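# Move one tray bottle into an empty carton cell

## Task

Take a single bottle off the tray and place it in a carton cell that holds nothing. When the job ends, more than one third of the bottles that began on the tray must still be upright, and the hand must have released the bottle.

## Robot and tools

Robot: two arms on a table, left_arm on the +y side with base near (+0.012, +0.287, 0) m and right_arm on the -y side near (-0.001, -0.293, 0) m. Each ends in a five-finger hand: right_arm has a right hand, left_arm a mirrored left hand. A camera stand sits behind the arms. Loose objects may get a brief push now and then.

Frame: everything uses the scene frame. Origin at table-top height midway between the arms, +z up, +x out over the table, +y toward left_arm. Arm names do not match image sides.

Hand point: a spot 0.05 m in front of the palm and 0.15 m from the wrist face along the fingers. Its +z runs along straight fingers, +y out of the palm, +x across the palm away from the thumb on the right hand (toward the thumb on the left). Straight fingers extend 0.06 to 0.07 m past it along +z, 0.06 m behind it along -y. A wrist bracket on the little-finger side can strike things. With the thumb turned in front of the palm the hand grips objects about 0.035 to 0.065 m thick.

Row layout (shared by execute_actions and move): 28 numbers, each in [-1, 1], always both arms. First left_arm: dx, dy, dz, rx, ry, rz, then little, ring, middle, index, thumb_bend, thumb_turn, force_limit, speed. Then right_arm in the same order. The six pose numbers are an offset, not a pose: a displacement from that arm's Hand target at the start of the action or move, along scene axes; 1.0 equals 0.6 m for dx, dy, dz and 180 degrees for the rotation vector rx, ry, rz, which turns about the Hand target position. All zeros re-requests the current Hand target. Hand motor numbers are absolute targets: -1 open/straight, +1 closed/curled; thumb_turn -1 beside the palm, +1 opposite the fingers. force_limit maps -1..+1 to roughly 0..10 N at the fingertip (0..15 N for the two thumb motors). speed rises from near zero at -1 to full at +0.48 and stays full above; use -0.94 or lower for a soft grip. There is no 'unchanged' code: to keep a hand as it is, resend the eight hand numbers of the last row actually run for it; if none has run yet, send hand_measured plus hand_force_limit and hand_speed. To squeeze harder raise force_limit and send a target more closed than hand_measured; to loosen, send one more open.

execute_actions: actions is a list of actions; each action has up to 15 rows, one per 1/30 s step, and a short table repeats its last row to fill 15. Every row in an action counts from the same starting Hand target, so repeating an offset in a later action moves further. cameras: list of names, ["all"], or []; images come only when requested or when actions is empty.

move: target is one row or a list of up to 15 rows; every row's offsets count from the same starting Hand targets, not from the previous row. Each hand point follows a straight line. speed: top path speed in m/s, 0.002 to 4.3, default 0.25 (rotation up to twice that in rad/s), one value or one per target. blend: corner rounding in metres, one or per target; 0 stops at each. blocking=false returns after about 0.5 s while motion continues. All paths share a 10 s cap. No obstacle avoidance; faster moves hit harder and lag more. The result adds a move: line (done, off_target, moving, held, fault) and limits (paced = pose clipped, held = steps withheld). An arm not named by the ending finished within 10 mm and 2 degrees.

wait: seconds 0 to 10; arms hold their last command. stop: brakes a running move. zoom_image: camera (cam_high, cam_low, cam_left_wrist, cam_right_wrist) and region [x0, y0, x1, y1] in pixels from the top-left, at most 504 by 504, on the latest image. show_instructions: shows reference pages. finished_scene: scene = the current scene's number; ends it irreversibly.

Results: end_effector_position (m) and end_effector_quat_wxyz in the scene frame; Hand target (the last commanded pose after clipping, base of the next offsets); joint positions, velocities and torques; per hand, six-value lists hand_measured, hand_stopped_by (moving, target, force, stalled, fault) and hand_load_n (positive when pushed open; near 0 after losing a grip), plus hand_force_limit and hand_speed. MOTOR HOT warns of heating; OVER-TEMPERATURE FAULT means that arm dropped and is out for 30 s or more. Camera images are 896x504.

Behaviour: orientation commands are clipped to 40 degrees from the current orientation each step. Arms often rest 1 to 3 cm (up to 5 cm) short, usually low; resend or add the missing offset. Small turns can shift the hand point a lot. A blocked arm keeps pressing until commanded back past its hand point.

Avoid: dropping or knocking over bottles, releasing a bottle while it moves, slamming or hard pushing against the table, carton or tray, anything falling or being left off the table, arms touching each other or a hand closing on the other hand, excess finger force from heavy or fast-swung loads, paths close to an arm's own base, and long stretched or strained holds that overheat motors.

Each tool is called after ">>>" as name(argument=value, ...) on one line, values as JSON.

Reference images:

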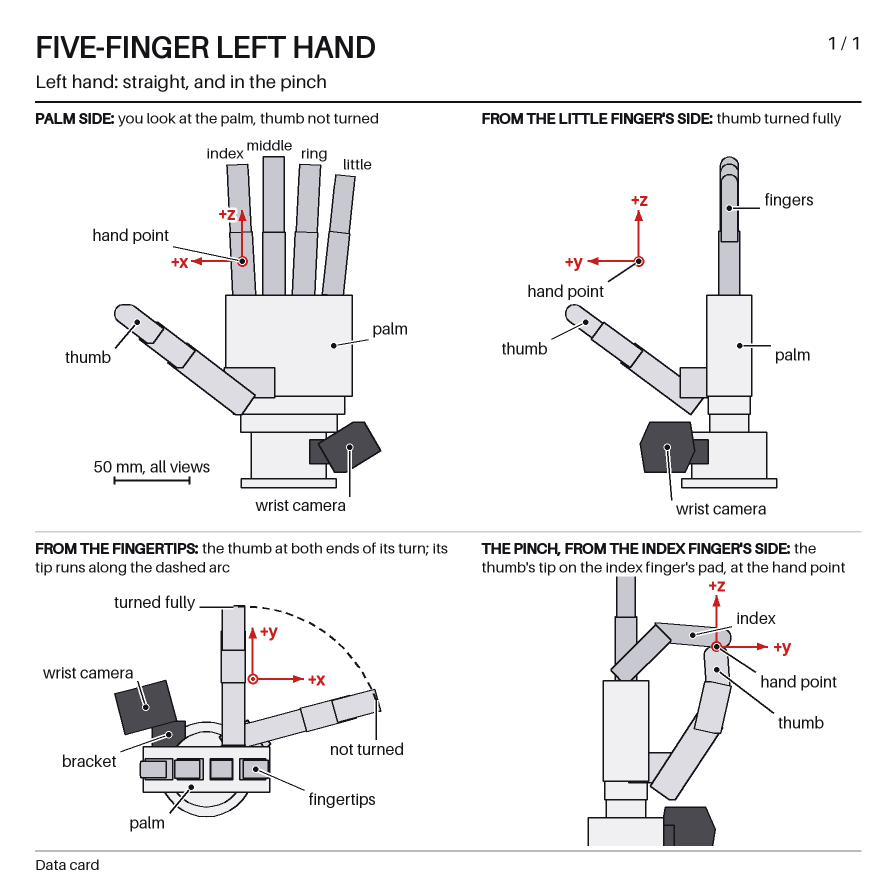

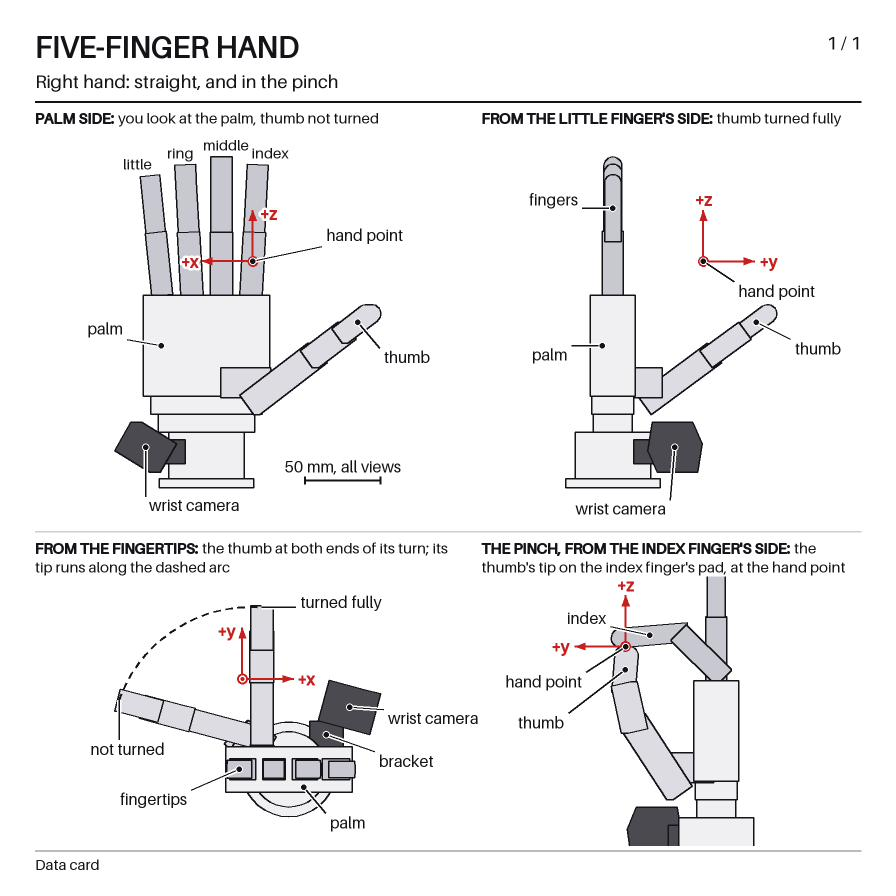

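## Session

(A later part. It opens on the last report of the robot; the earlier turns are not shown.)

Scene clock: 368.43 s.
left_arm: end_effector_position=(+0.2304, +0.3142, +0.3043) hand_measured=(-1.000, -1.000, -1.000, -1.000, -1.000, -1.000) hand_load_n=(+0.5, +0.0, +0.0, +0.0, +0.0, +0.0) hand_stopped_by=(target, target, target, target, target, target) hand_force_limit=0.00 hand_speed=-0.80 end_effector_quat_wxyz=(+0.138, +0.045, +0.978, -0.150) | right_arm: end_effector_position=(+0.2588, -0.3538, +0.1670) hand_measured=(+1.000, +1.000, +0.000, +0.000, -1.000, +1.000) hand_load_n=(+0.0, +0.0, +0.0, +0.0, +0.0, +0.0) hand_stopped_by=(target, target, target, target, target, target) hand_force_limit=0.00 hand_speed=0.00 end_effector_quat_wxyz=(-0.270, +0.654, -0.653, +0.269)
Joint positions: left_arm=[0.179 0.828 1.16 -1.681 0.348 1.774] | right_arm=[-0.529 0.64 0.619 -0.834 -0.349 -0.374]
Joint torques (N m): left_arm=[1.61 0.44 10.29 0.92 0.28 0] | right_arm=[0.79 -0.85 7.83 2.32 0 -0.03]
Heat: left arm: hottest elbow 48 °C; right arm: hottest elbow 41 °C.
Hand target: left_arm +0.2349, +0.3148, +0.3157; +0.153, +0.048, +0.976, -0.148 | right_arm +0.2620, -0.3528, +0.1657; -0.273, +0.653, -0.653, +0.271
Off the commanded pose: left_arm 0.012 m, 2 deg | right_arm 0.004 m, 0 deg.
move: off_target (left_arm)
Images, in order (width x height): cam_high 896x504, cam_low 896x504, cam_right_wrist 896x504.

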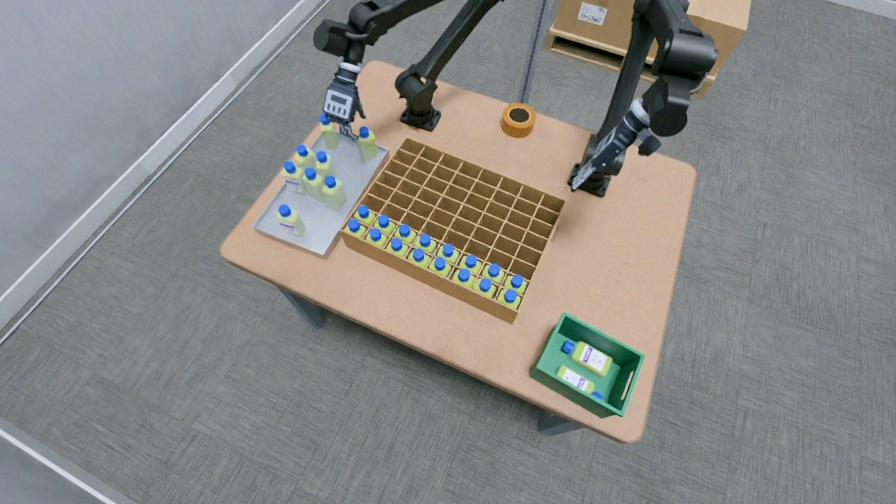

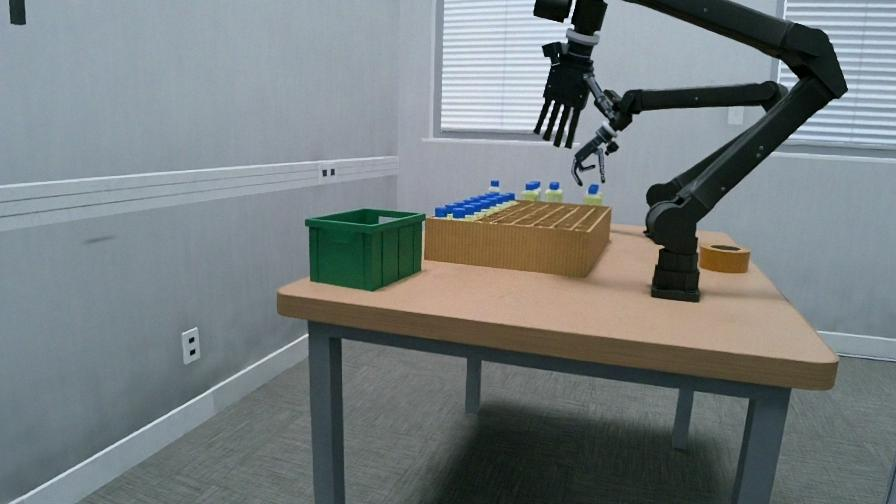

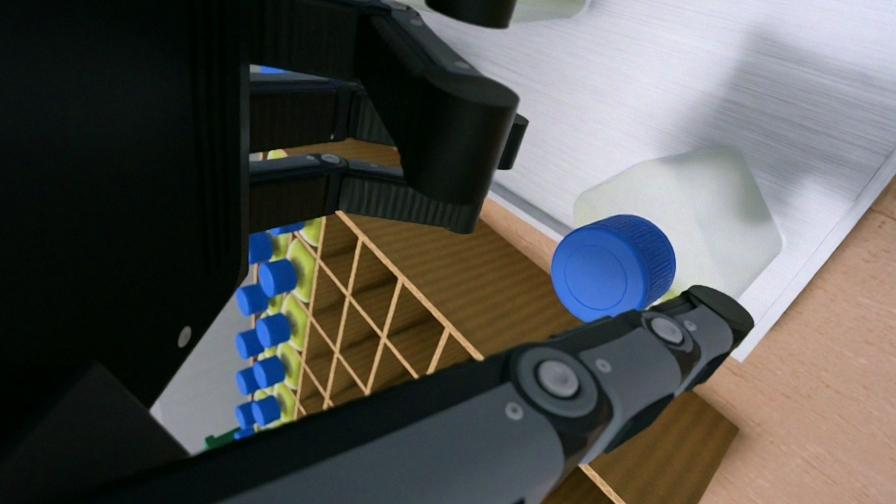

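>>> move(target=[0,0,0,0,0,0,-1,-1,-1,-1,-1,-1,0,-0.8,-0.005,0.02,-0.025,0,0,0,1,1,0,0,-1,1,0,0], speed=0.08, cameras=["cam_high","cam_low","cam_right_wrist"])

>>> zoom_image(camera="cam_low", region=[540, 130, 660, 230])

>>> zoom_image(camera="cam_high", region=[310, 80, 430, 180])

>>> zoom_image(camera="cam_right_wrist", region=[380, 80, 780, 360])

Scene clock: 396.63 s.
left_arm: end_effector_position=(+0.2304, +0.3142, +0.3043) hand_measured=(-1.000, -1.000, -1.000, -1.000, -1.000, -1.000) hand_load_n=(+0.0, +0.0, +0.0, +0.0, +0.0, +0.0) hand_stopped_by=(target, target, target, target, target, target) hand_force_limit=0.00 hand_speed=-0.80 end_effector_quat_wxyz=(+0.138, +0.045, +0.978, -0.150) | right_arm: end_effector_position=(+0.2559, -0.3419, +0.1488) hand_measured=(+1.000, +1.000, +0.000, +0.000, -1.000, +1.000) hand_load_n=(+0.0, +0.0, +0.5, +0.0, +0.0, +0.0) hand_stopped_by=(target, target, target, target, target, target) hand_force_limit=0.00 hand_speed=0.00 end_effector_quat_wxyz=(-0.268, +0.655, -0.655, +0.264)
Joint positions: left_arm=[0.179 0.828 1.16 -1.681 0.348 1.774] | right_arm=[-0.479 0.621 0.568 -0.802 -0.316 -0.335]
Joint torques (N m): left_arm=[1.61 0.62 10.15 0.94 0.32 0] | right_arm=[0.91 -1.55 7.9 2.33 0.02 -0.06]
Heat: left arm: hottest elbow 49 °C; right arm: hottest elbow 40 °C.
Hand target: left_arm +0.2349, +0.3148, +0.3157; +0.153, +0.048, +0.976, -0.148 | right_arm +0.2590, -0.3408, +0.1506; -0.272, +0.653, -0.653, +0.271
Off the commanded pose: left_arm 0.012 m, 2 deg | right_arm 0.004 m, 1 deg.
move: off_target (left_arm)
Images, in order (width x height): cam_high 896x504, cam_low 896x504, cam_right_wrist 896x504.

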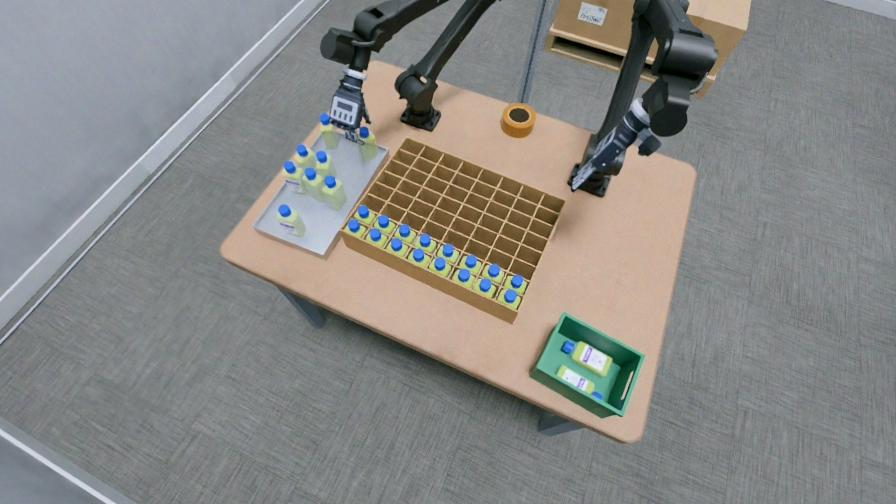

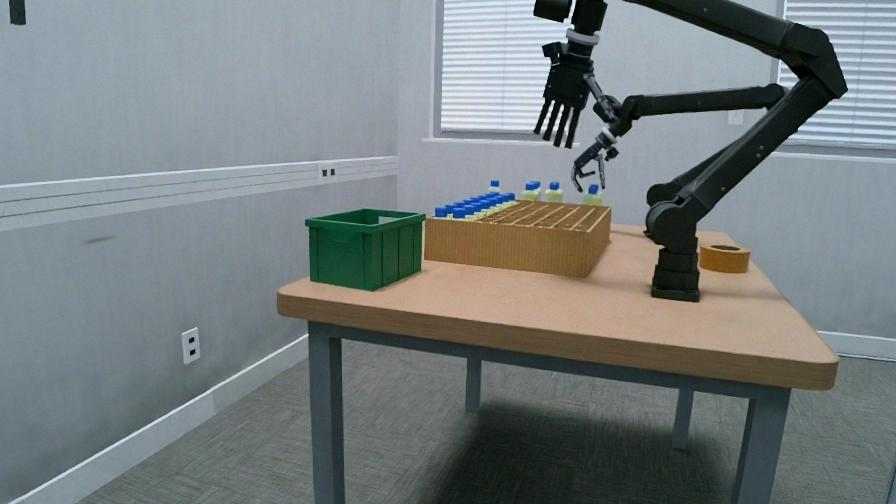

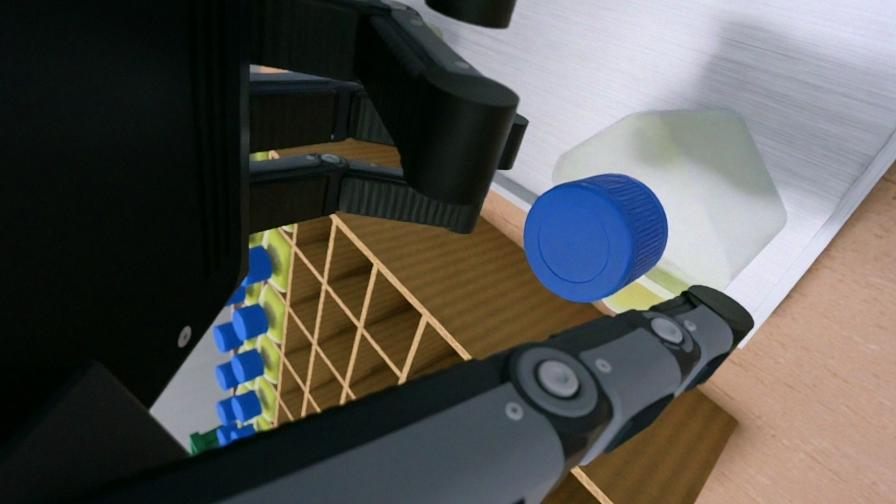

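Scaled by 4.200 from the camera's 896x504 image, which has a finer 1280x720 frame.

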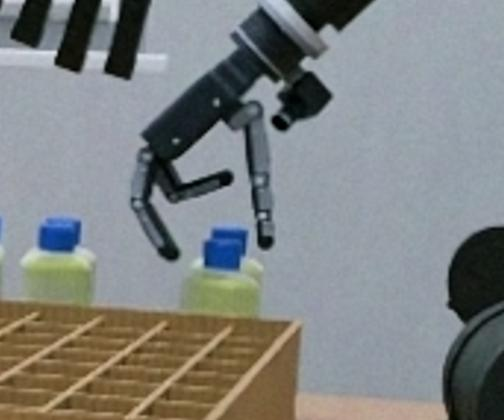

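Scaled by 4.200 from the camera's 896x504 image, which has a finer 1280x720 frame.

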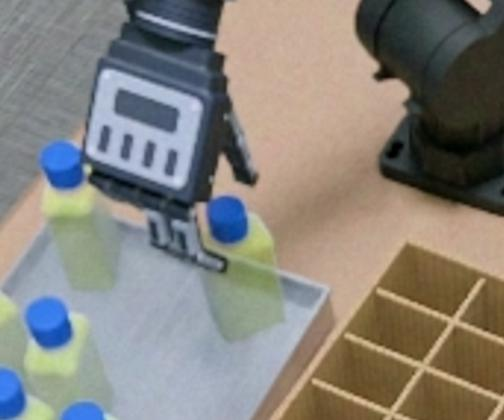

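Scaled by 1.260 from the camera's 896x504 image, which has a finer 1280x720 frame.

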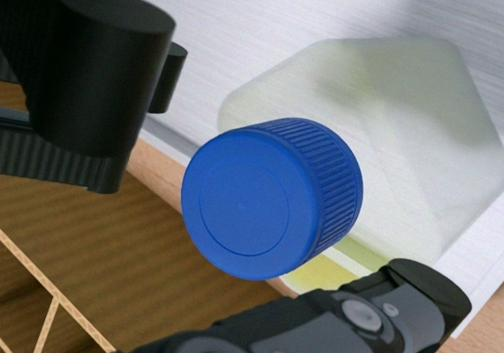

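>>> move(target=[0,0,0,0,0,0,-1,-1,-1,-1,-1,-1,0,-0.8,0,0,-0.022,0,0,0,1,1,0,0,-1,1,0,0], speed=0.06, cameras=["cam_high","cam_low","cam_right_wrist"])

>>> zoom_image(camera="cam_low", region=[560, 150, 640, 220])

>>> zoom_image(camera="cam_right_wrist", region=[380, 80, 780, 360])

Scene clock: 408.30 s.
left_arm: end_effector_position=(+0.2304, +0.3142, +0.3043) hand_measured=(-1.000, -1.000, -1.000, -1.000, -1.000, -1.000) hand_load_n=(+0.0, +0.0, +0.0, +0.0, +0.0, +0.0) hand_stopped_by=(target, target, target, target, target, target) hand_force_limit=0.00 hand_speed=-0.80 end_effector_quat_wxyz=(+0.138, +0.045, +0.978, -0.150) | right_arm: end_effector_position=(+0.2559, -0.3418, +0.1366) hand_measured=(+1.000, +1.000, +0.000, +0.000, -1.000, +1.000) hand_load_n=(+0.0, +0.0, +0.0, +0.0, +0.0, +0.0) hand_stopped_by=(target, target, target, target, target, target) hand_force_limit=0.00 hand_speed=0.00 end_effector_quat_wxyz=(-0.269, +0.655, -0.655, +0.265)
Joint positions: left_arm=[0.179 0.828 1.16 -1.681 0.348 1.774] | right_arm=[-0.479 0.621 0.534 -0.765 -0.316 -0.334]
Joint torques (N m): left_arm=[1.03 0.67 10.19 0.95 0.28 0.06] | right_arm=[0.91 -1.38 7.91 2.29 0.03 -0.03]
Heat: left arm: hottest elbow 49 °C; right arm: hottest elbow 40 °C.
Hand target: left_arm +0.2349, +0.3148, +0.3157; +0.153, +0.048, +0.976, -0.148 | right_arm +0.2590, -0.3408, +0.1376; -0.273, +0.653, -0.653, +0.271
Off the commanded pose: left_arm 0.012 m, 2 deg | right_arm 0.003 m, 1 deg.
move: off_target (left_arm)
Images, in order (width x height): cam_high 896x504, cam_low 896x504, cam_right_wrist 896x504.

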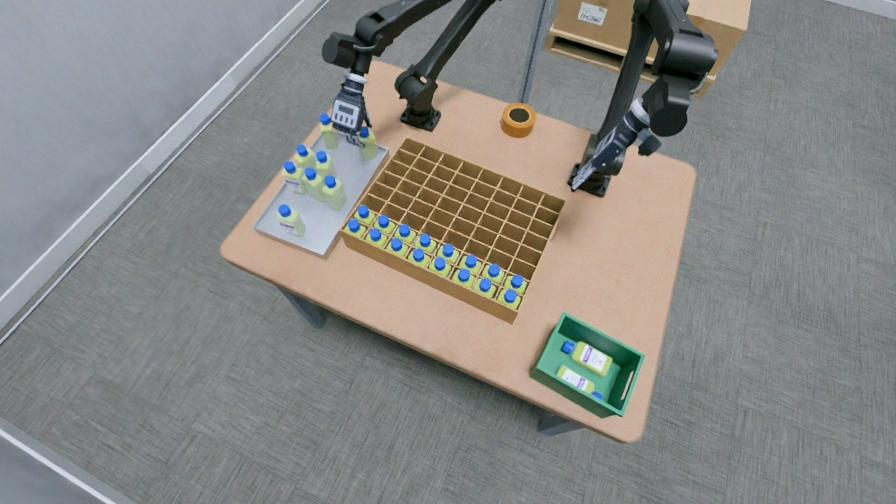

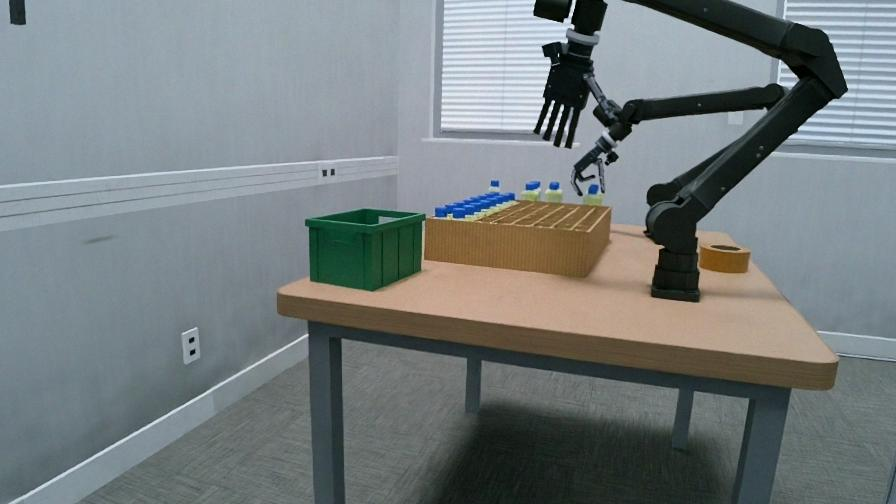

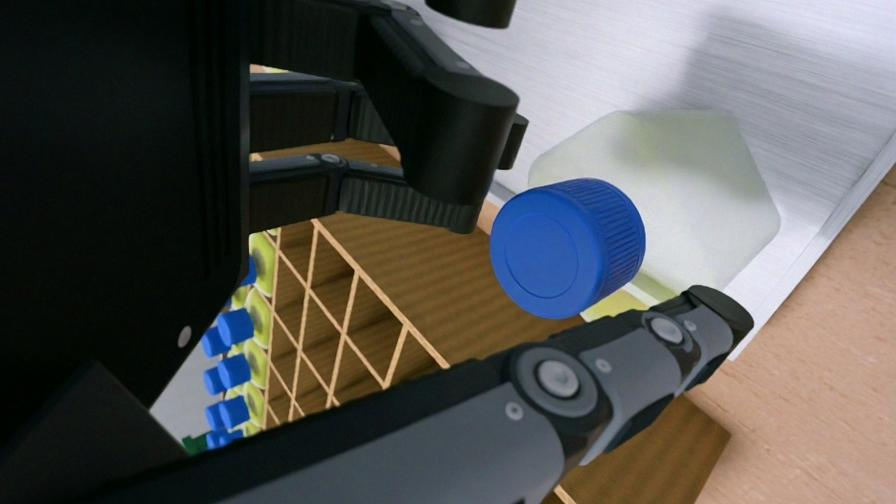

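Scaled by 6.300 from the camera's 896x504 image, which has a finer 1280x720 frame.

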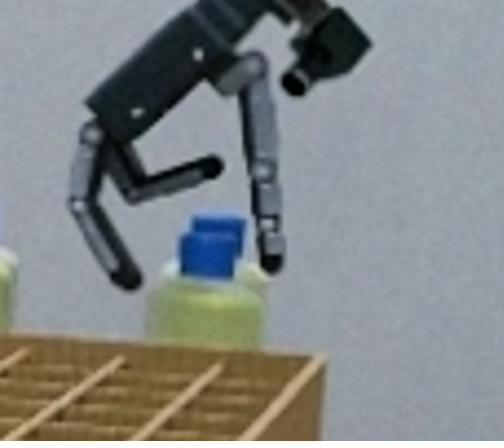

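Scaled by 1.260 from the camera's 896x504 image, which has a finer 1280x720 frame.

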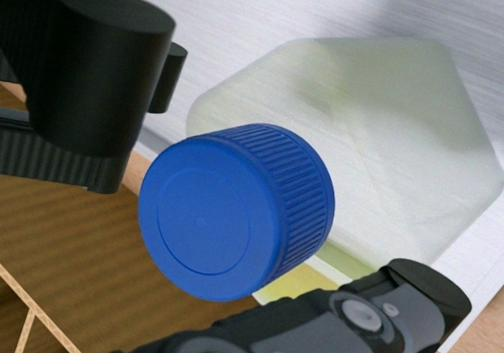

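>>> move(target=[0,0,0,0,0,0,-1,-1,-1,-1,-1,-1,0,-0.8,0,0,0,0,0,0,1,1,0.2,0.2,-0.8,1,-0.8,-0.8], speed=0.06, cameras=["cam_high","cam_low","cam_right_wrist"])

>>> zoom_image(camera="cam_low", region=[560, 150, 640, 220])

>>> zoom_image(camera="cam_right_wrist", region=[380, 80, 780, 360])

Scene clock: 416.43 s.
left_arm: end_effector_position=(+0.2304, +0.3142, +0.3043) hand_measured=(-1.000, -1.000, -1.000, -1.000, -1.000, -1.000) hand_load_n=(+0.0, +0.0, +0.0, +0.0, +0.0, +0.0) hand_stopped_by=(target, target, target, target, target, target) hand_force_limit=0.00 hand_speed=-0.80 end_effector_quat_wxyz=(+0.138, +0.045, +0.978, -0.150) | right_arm: end_effector_position=(+0.2558, -0.3419, +0.1365) hand_measured=(+1.000, +1.000, +0.200, +0.200, -0.800, +1.000) hand_load_n=(+0.0, +0.0, +0.0, +0.0, +0.5, +0.0) hand_stopped_by=(target, target, target, target, target, target) hand_force_limit=-0.80 hand_speed=-0.80 end_effector_quat_wxyz=(-0.269, +0.655, -0.655, +0.265)
Joint positions: left_arm=[0.179 0.828 1.16 -1.681 0.348 1.774] | right_arm=[-0.479 0.621 0.534 -0.765 -0.316 -0.334]
Joint torques (N m): left_arm=[1.14 0.62 10.07 1.02 0.31 0.01] | right_arm=[0.85 -1.32 7.88 2.32 0.04 -0.03]
Heat: left arm: hottest elbow 49 °C; right arm: hottest elbow 40 °C.
Hand target: left_arm +0.2349, +0.3148, +0.3157; +0.153, +0.048, +0.976, -0.148 | right_arm +0.2590, -0.3408, +0.1376; -0.272, +0.653, -0.653, +0.271
Off the commanded pose: left_arm 0.012 m, 2 deg | right_arm 0.004 m, 1 deg.
move: off_target (left_arm)
Images, in order (width x height): cam_high 896x504, cam_low 896x504, cam_right_wrist 896x504.

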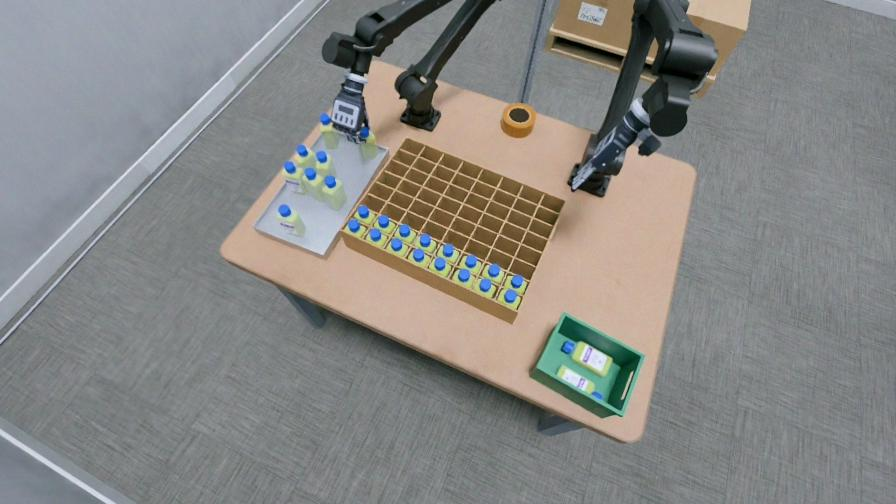

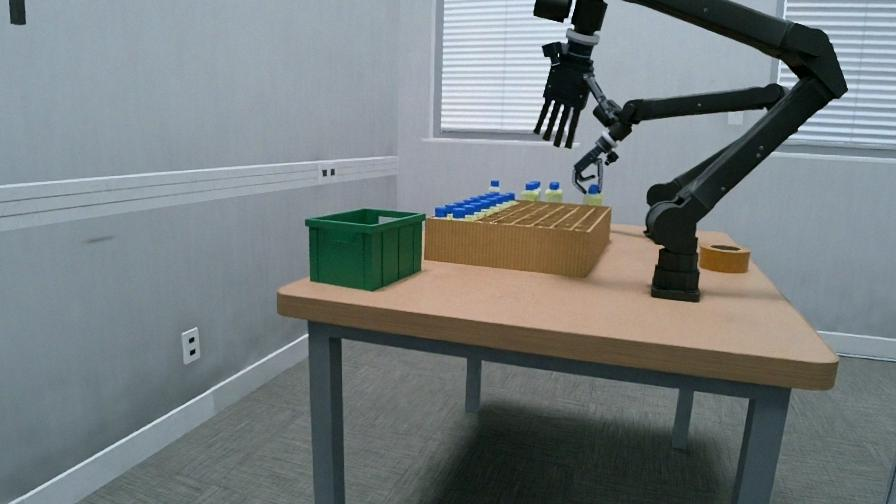

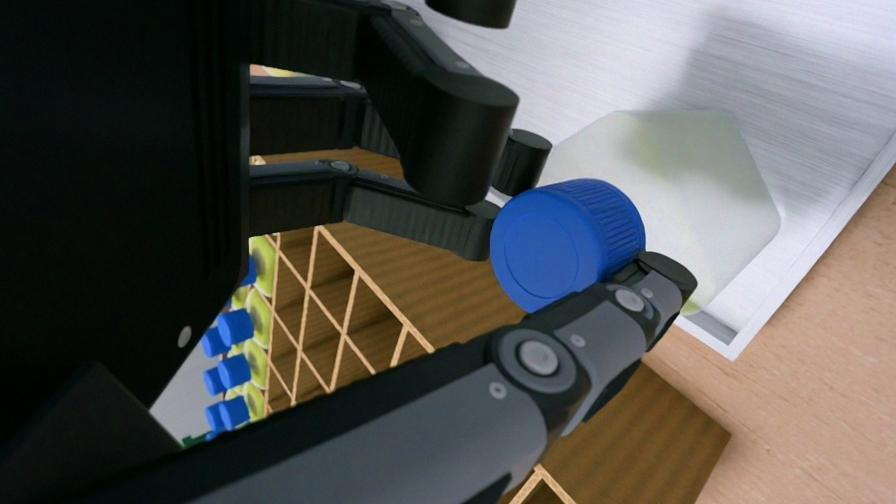

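Scaled by 6.300 from the camera's 896x504 image, which has a finer 1280x720 frame.

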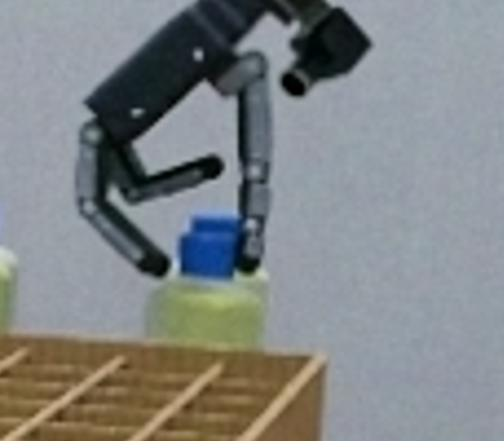

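Scaled by 1.260 from the camera's 896x504 image, which has a finer 1280x720 frame.

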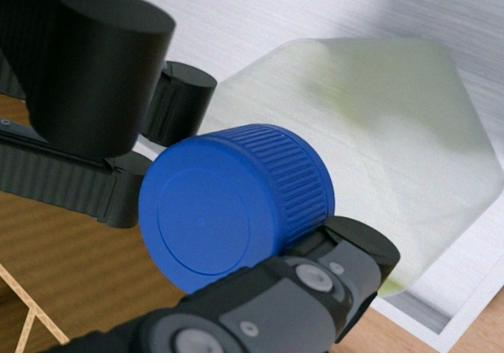

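>>> move(target=[0,0,0,0,0,0,-1,-1,-1,-1,-1,-1,0,-0.8,-0.002,0.010,-0.002,0,0,0,1,1,0.2,0.2,-0.8,1,-0.8,-0.8], speed=0.05, cameras=["cam_high","cam_low","cam_right_wrist"])

>>> zoom_image(camera="cam_low", region=[560, 150, 640, 220])

>>> zoom_image(camera="cam_right_wrist", region=[380, 80, 780, 360])

Scene clock: 425.77 s.
left_arm: end_effector_position=(+0.2304, +0.3142, +0.3043) hand_measured=(-1.000, -1.000, -1.000, -1.000, -1.000, -1.000) hand_load_n=(+0.0, +0.0, +0.0, +0.0, +0.0, +0.0) hand_stopped_by=(target, target, target, target, target, target) hand_force_limit=0.00 hand_speed=-0.80 end_effector_quat_wxyz=(+0.138, +0.045, +0.978, -0.150) | right_arm: end_effector_position=(+0.2553, -0.3364, +0.1353) hand_measured=(+1.000, +1.000, +0.200, +0.200, -0.800, +1.000) hand_load_n=(+0.0, +0.0, +0.0, +0.0, +0.0, +0.0) hand_stopped_by=(target, target, target, target, target, target) hand_force_limit=-0.80 hand_speed=-0.80 end_effector_quat_wxyz=(-0.268, +0.655, -0.655, +0.265)
Joint positions: left_arm=[0.179 0.828 1.16 -1.681 0.348 1.774] | right_arm=[-0.452 0.609 0.527 -0.764 -0.298 -0.314]
Joint torques (N m): left_arm=[1.2 0.85 10.17 1.01 0.26 0.02] | right_arm=[0.97 -1.49 7.79 2.32 0.06 -0.01]
Heat: left arm: hottest elbow 49 °C; right arm: hottest elbow 40 °C.
Hand target: left_arm +0.2349, +0.3148, +0.3157; +0.153, +0.048, +0.976, -0.148 | right_arm +0.2578, -0.3348, +0.1363; -0.273, +0.653, -0.653, +0.271
Off the commanded pose: left_arm 0.012 m, 2 deg | right_arm 0.003 m, 1 deg.
move: off_target (left_arm)
Images, in order (width x height): cam_high 896x504, cam_low 896x504, cam_right_wrist 896x504.

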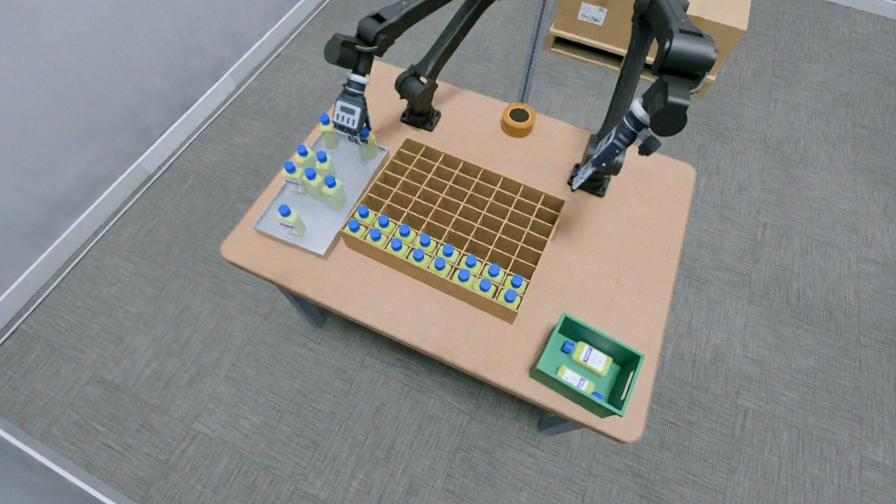

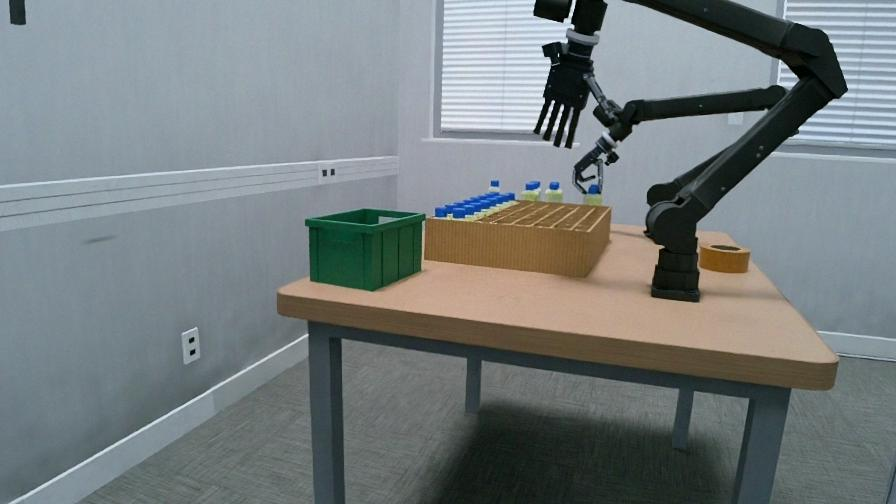

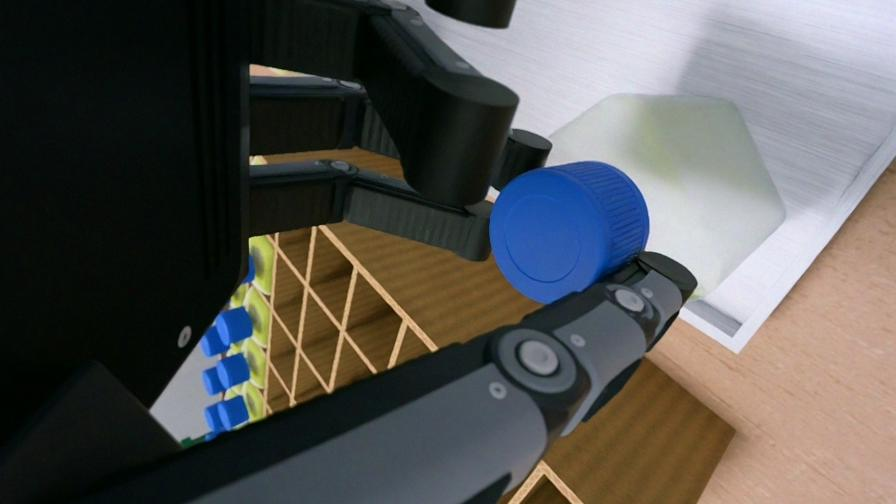

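Scaled by 6.300 from the camera's 896x504 image, which has a finer 1280x720 frame.

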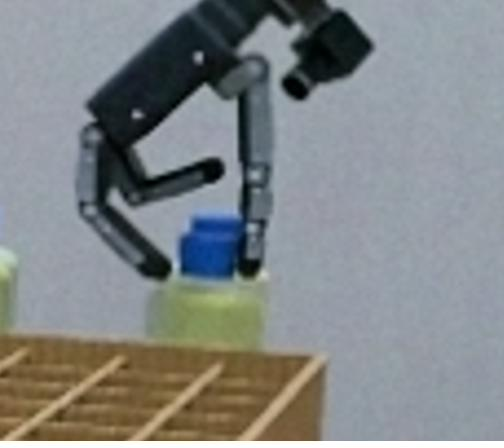

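Scaled by 1.260 from the camera's 896x504 image, which has a finer 1280x720 frame.

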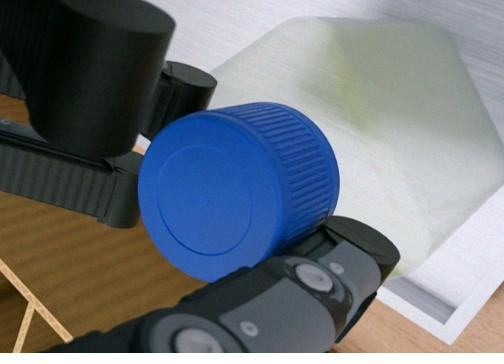

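>>> move(target=[0,0,0,0,0,0,-1,-1,-1,-1,-1,-1,0,-0.8,0,0,0,0,0,0,1,1,0.7,0.7,-0.3,1,-0.6,-0.9], speed=0.05, cameras=["cam_high","cam_low","cam_right_wrist"])

>>> zoom_image(camera="cam_low", region=[560, 150, 640, 220])

>>> zoom_image(camera="cam_right_wrist", region=[380, 80, 780, 360])

Scene clock: 434.87 s.
left_arm: end_effector_position=(+0.2304, +0.3142, +0.3043) hand_measured=(-1.000, -1.000, -1.000, -1.000, -1.000, -1.000) hand_load_n=(+0.0, +0.0, +0.0, +0.0, +0.0, +0.0) hand_stopped_by=(target, target, target, target, target, target) hand_force_limit=0.00 hand_speed=-0.80 end_effector_quat_wxyz=(+0.138, +0.045, +0.978, -0.150) | right_arm: end_effector_position=(+0.2552, -0.3365, +0.1351) hand_measured=(+1.000, +1.000, +0.244, +0.432, -0.780, +1.000) hand_load_n=(+0.0, +0.0, +2.5, +2.0, +5.0, -1.0) hand_stopped_by=(target, target, force, force, force, target) hand_force_limit=-0.60 hand_speed=-0.90 end_effector_quat_wxyz=(-0.268, +0.654, -0.655, +0.265)
Joint positions: left_arm=[0.179 0.828 1.16 -1.681 0.348 1.774] | right_arm=[-0.452 0.609 0.527 -0.764 -0.296 -0.312]
Joint torques (N m): left_arm=[1.32 0.38 10.02 0.87 0.25 0.03] | right_arm=[0.97 -1.32 7.84 2.28 -0.01 -0.04]
Heat: left arm: hottest elbow 49 °C; right arm: hottest elbow 39 °C.
Hand target: left_arm +0.2349, +0.3148, +0.3157; +0.153, +0.048, +0.976, -0.148 | right_arm +0.2579, -0.3348, +0.1364; -0.273, +0.653, -0.653, +0.271
Off the commanded pose: left_arm 0.012 m, 2 deg | right_arm 0.003 m, 1 deg.
move: off_target (left_arm)
Images, in order (width x height): cam_high 896x504, cam_low 896x504, cam_right_wrist 896x504.

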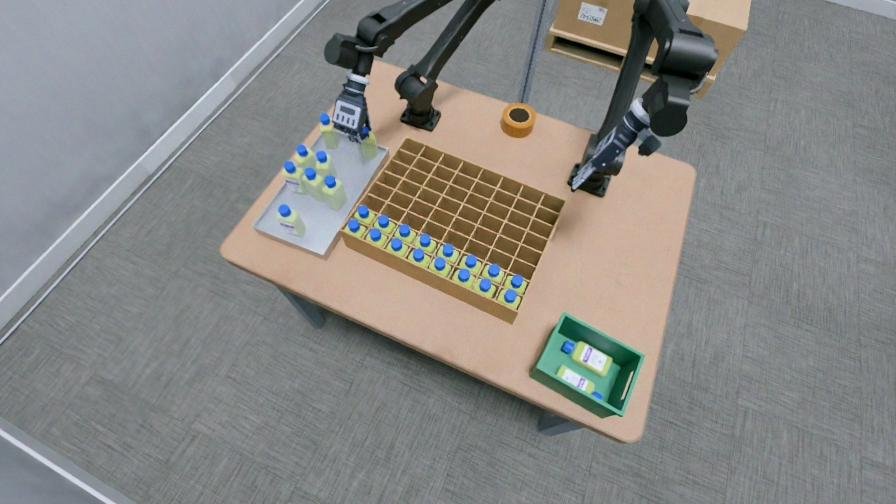

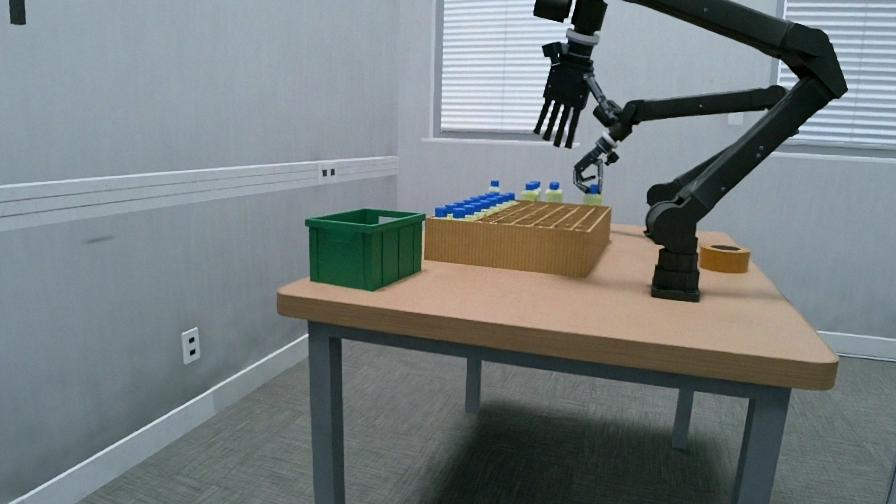

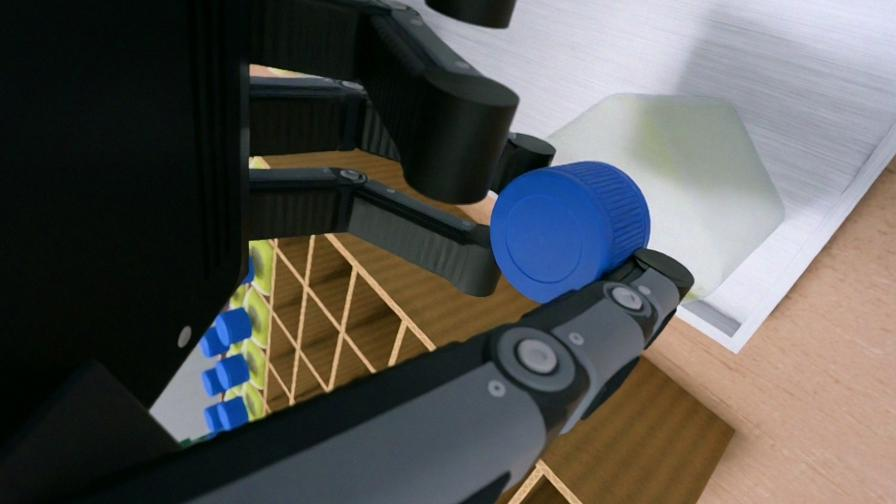

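Scaled by 6.300 from the camera's 896x504 image, which has a finer 1280x720 frame.

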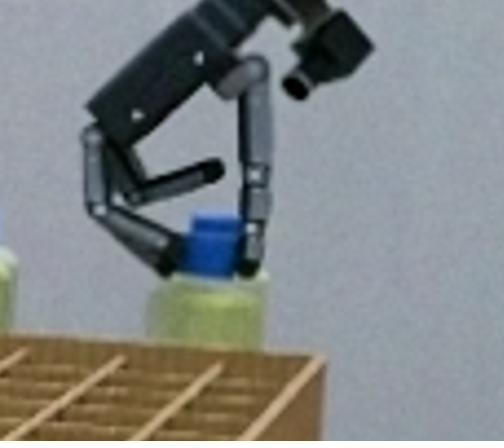

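Scaled by 1.260 from the camera's 896x504 image, which has a finer 1280x720 frame.

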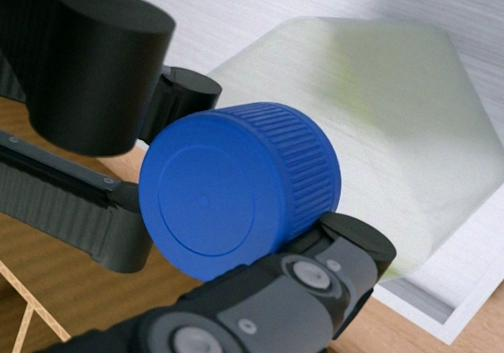

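>>> move(target=[0,0,0,0,0,0,-1,-1,-1,-1,-1,-1,0,-0.8,0,0,0,0,0,0,1,1,0.75,0.75,-0.25,1,-0.1,-0.9], speed=0.05, cameras=[])

>>> move(target=[0,0,0,0,0,0,-1,-1,-1,-1,-1,-1,0,-0.8,0,0,0.06,0,0,0,1,1,0.75,0.75,-0.25,1,-0.1,-0.9], speed=0.06, cameras=["cam_high","cam_low","cam_right_wrist"])

>>> zoom_image(camera="cam_low", region=[560, 130, 640, 200])

Scene clock: 447.27 s.
left_arm: end_effector_position=(+0.2304, +0.3142, +0.3043) hand_measured=(-1.000, -1.000, -1.000, -1.000, -1.000, -1.000) hand_load_n=(+0.0, +0.0, +0.0, +0.0, +0.0, +0.0) hand_stopped_by=(target, target, target, target, target, target) hand_force_limit=0.00 hand_speed=-0.80 end_effector_quat_wxyz=(+0.138, +0.045, +0.978, -0.150) | right_arm: end_effector_position=(+0.2551, -0.3368, +0.1350) hand_measured=(+1.000, +1.000, +0.252, +0.466, -0.778, +1.000) hand_load_n=(+0.0, +0.0, +2.5, +4.5, +9.0, -3.0) hand_stopped_by=(target, target, force, force, force, target) hand_force_limit=-0.10 hand_speed=-0.90 end_effector_quat_wxyz=(-0.267, +0.654, -0.656, +0.265)
Joint positions: left_arm=[0.179 0.828 1.16 -1.681 0.348 1.774] | right_arm=[-0.452 0.609 0.527 -0.764 -0.295 -0.312]
Joint torques (N m): left_arm=[1.44 0.44 10.11 0.87 0.32 0.06] | right_arm=[0.85 -1.44 7.87 2.3 -0.07 -0.04]
Heat: left arm: hottest elbow 49 °C; right arm: hottest elbow 38 °C.
Hand target: left_arm +0.2349, +0.3148, +0.3157; +0.153, +0.048, +0.976, -0.148 | right_arm +0.2579, -0.3348, +0.1364; -0.273, +0.653, -0.653, +0.271
Off the commanded pose: left_arm 0.012 m, 2 deg | right_arm 0.004 m, 1 deg.
move: off_target (left_arm)
No camera images: "cameras" was empty.

Scene clock: 448.40 s.
left_arm: end_effector_position=(+0.2304, +0.3142, +0.3043) hand_measured=(-1.000, -1.000, -1.000, -1.000, -1.000, -1.000) hand_load_n=(+0.0, +0.0, +0.0, +0.0, +0.0, +0.0) hand_stopped_by=(target, target, target, target, target, target) hand_force_limit=0.00 hand_speed=-0.80 end_effector_quat_wxyz=(+0.138, +0.045, +0.978, -0.150) | right_arm: end_effector_position=(+0.2456, -0.3320, +0.1397) hand_measured=(+1.000, +1.000, +0.252, +0.466, -0.780, +1.000) hand_load_n=(+0.0, +0.0, +2.0, +3.0, +10.0, -0.5) hand_stopped_by=(target, target, force, force, force, target) hand_force_limit=-0.10 hand_speed=-0.90 end_effector_quat_wxyz=(-0.261, +0.657, -0.662, +0.248)
Joint positions: left_arm=[0.179 0.828 1.16 -1.681 0.348 1.774] | right_arm=[-0.45 0.602 0.549 -0.832 -0.295 -0.312]
Joint torques (N m): left_arm=[1.61 0.67 10.18 1.02 0.25 0.02] | right_arm=[0.62 -1.55 13.09 1.05 -0.08 -0.04]
Heat: left arm: hottest elbow 49 °C; right arm: hottest elbow 39 °C.
Hand target: left_arm +0.2349, +0.3148, +0.3157; +0.153, +0.048, +0.976, -0.148 | right_arm +0.2578, -0.3348, +0.1724; -0.273, +0.653, -0.653, +0.271
Off the commanded pose: left_arm 0.012 m, 2 deg | right_arm 0.035 m, 3 deg.
move: off_target (left_arm, right_arm)
Images, in order (width x height): cam_high 896x504, cam_low 896x504, cam_right_wrist 896x504.

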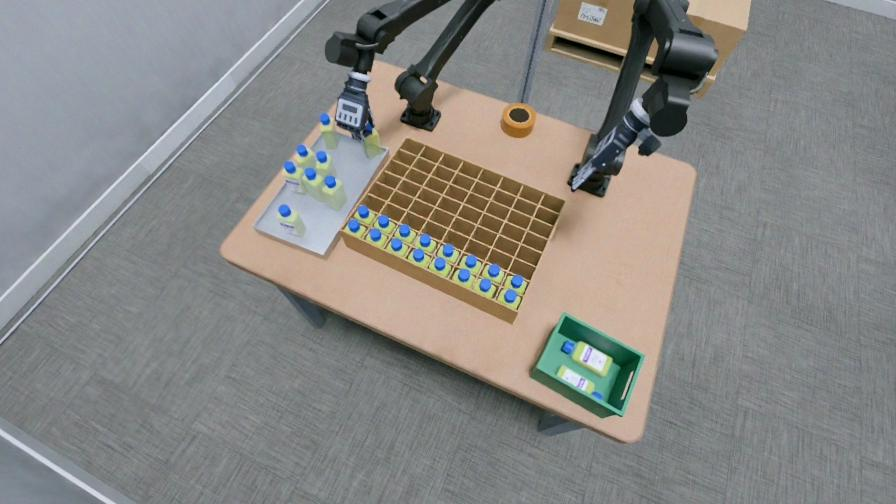

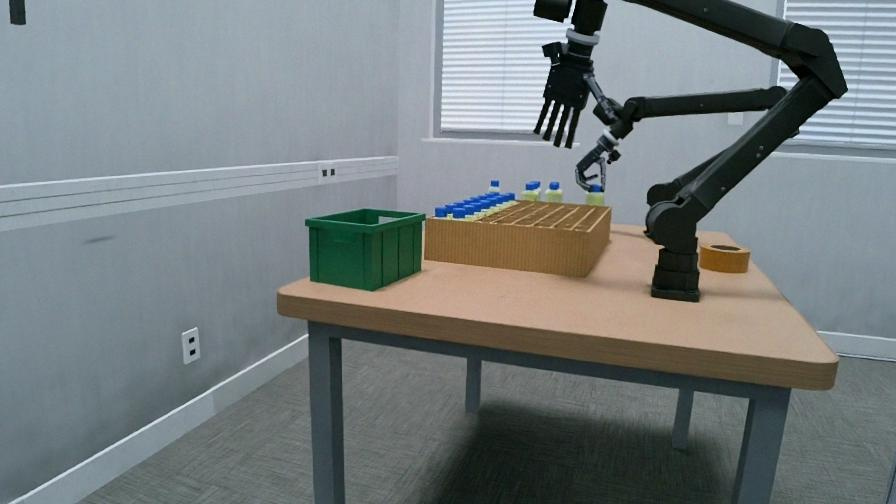

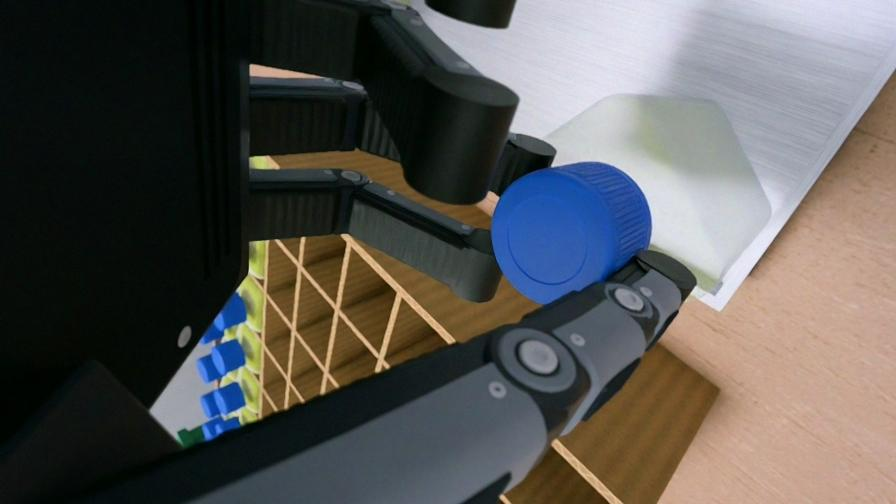

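Scaled by 6.300 from the camera's 896x504 image, which has a finer 1280x720 frame.

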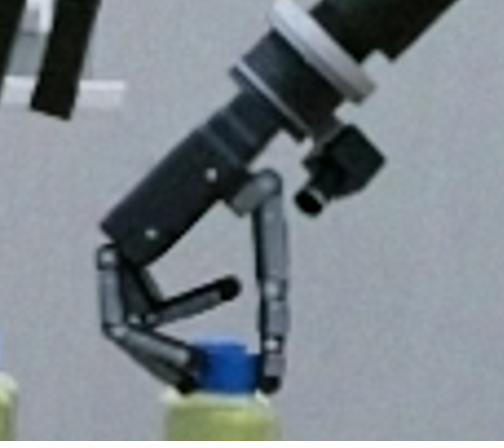

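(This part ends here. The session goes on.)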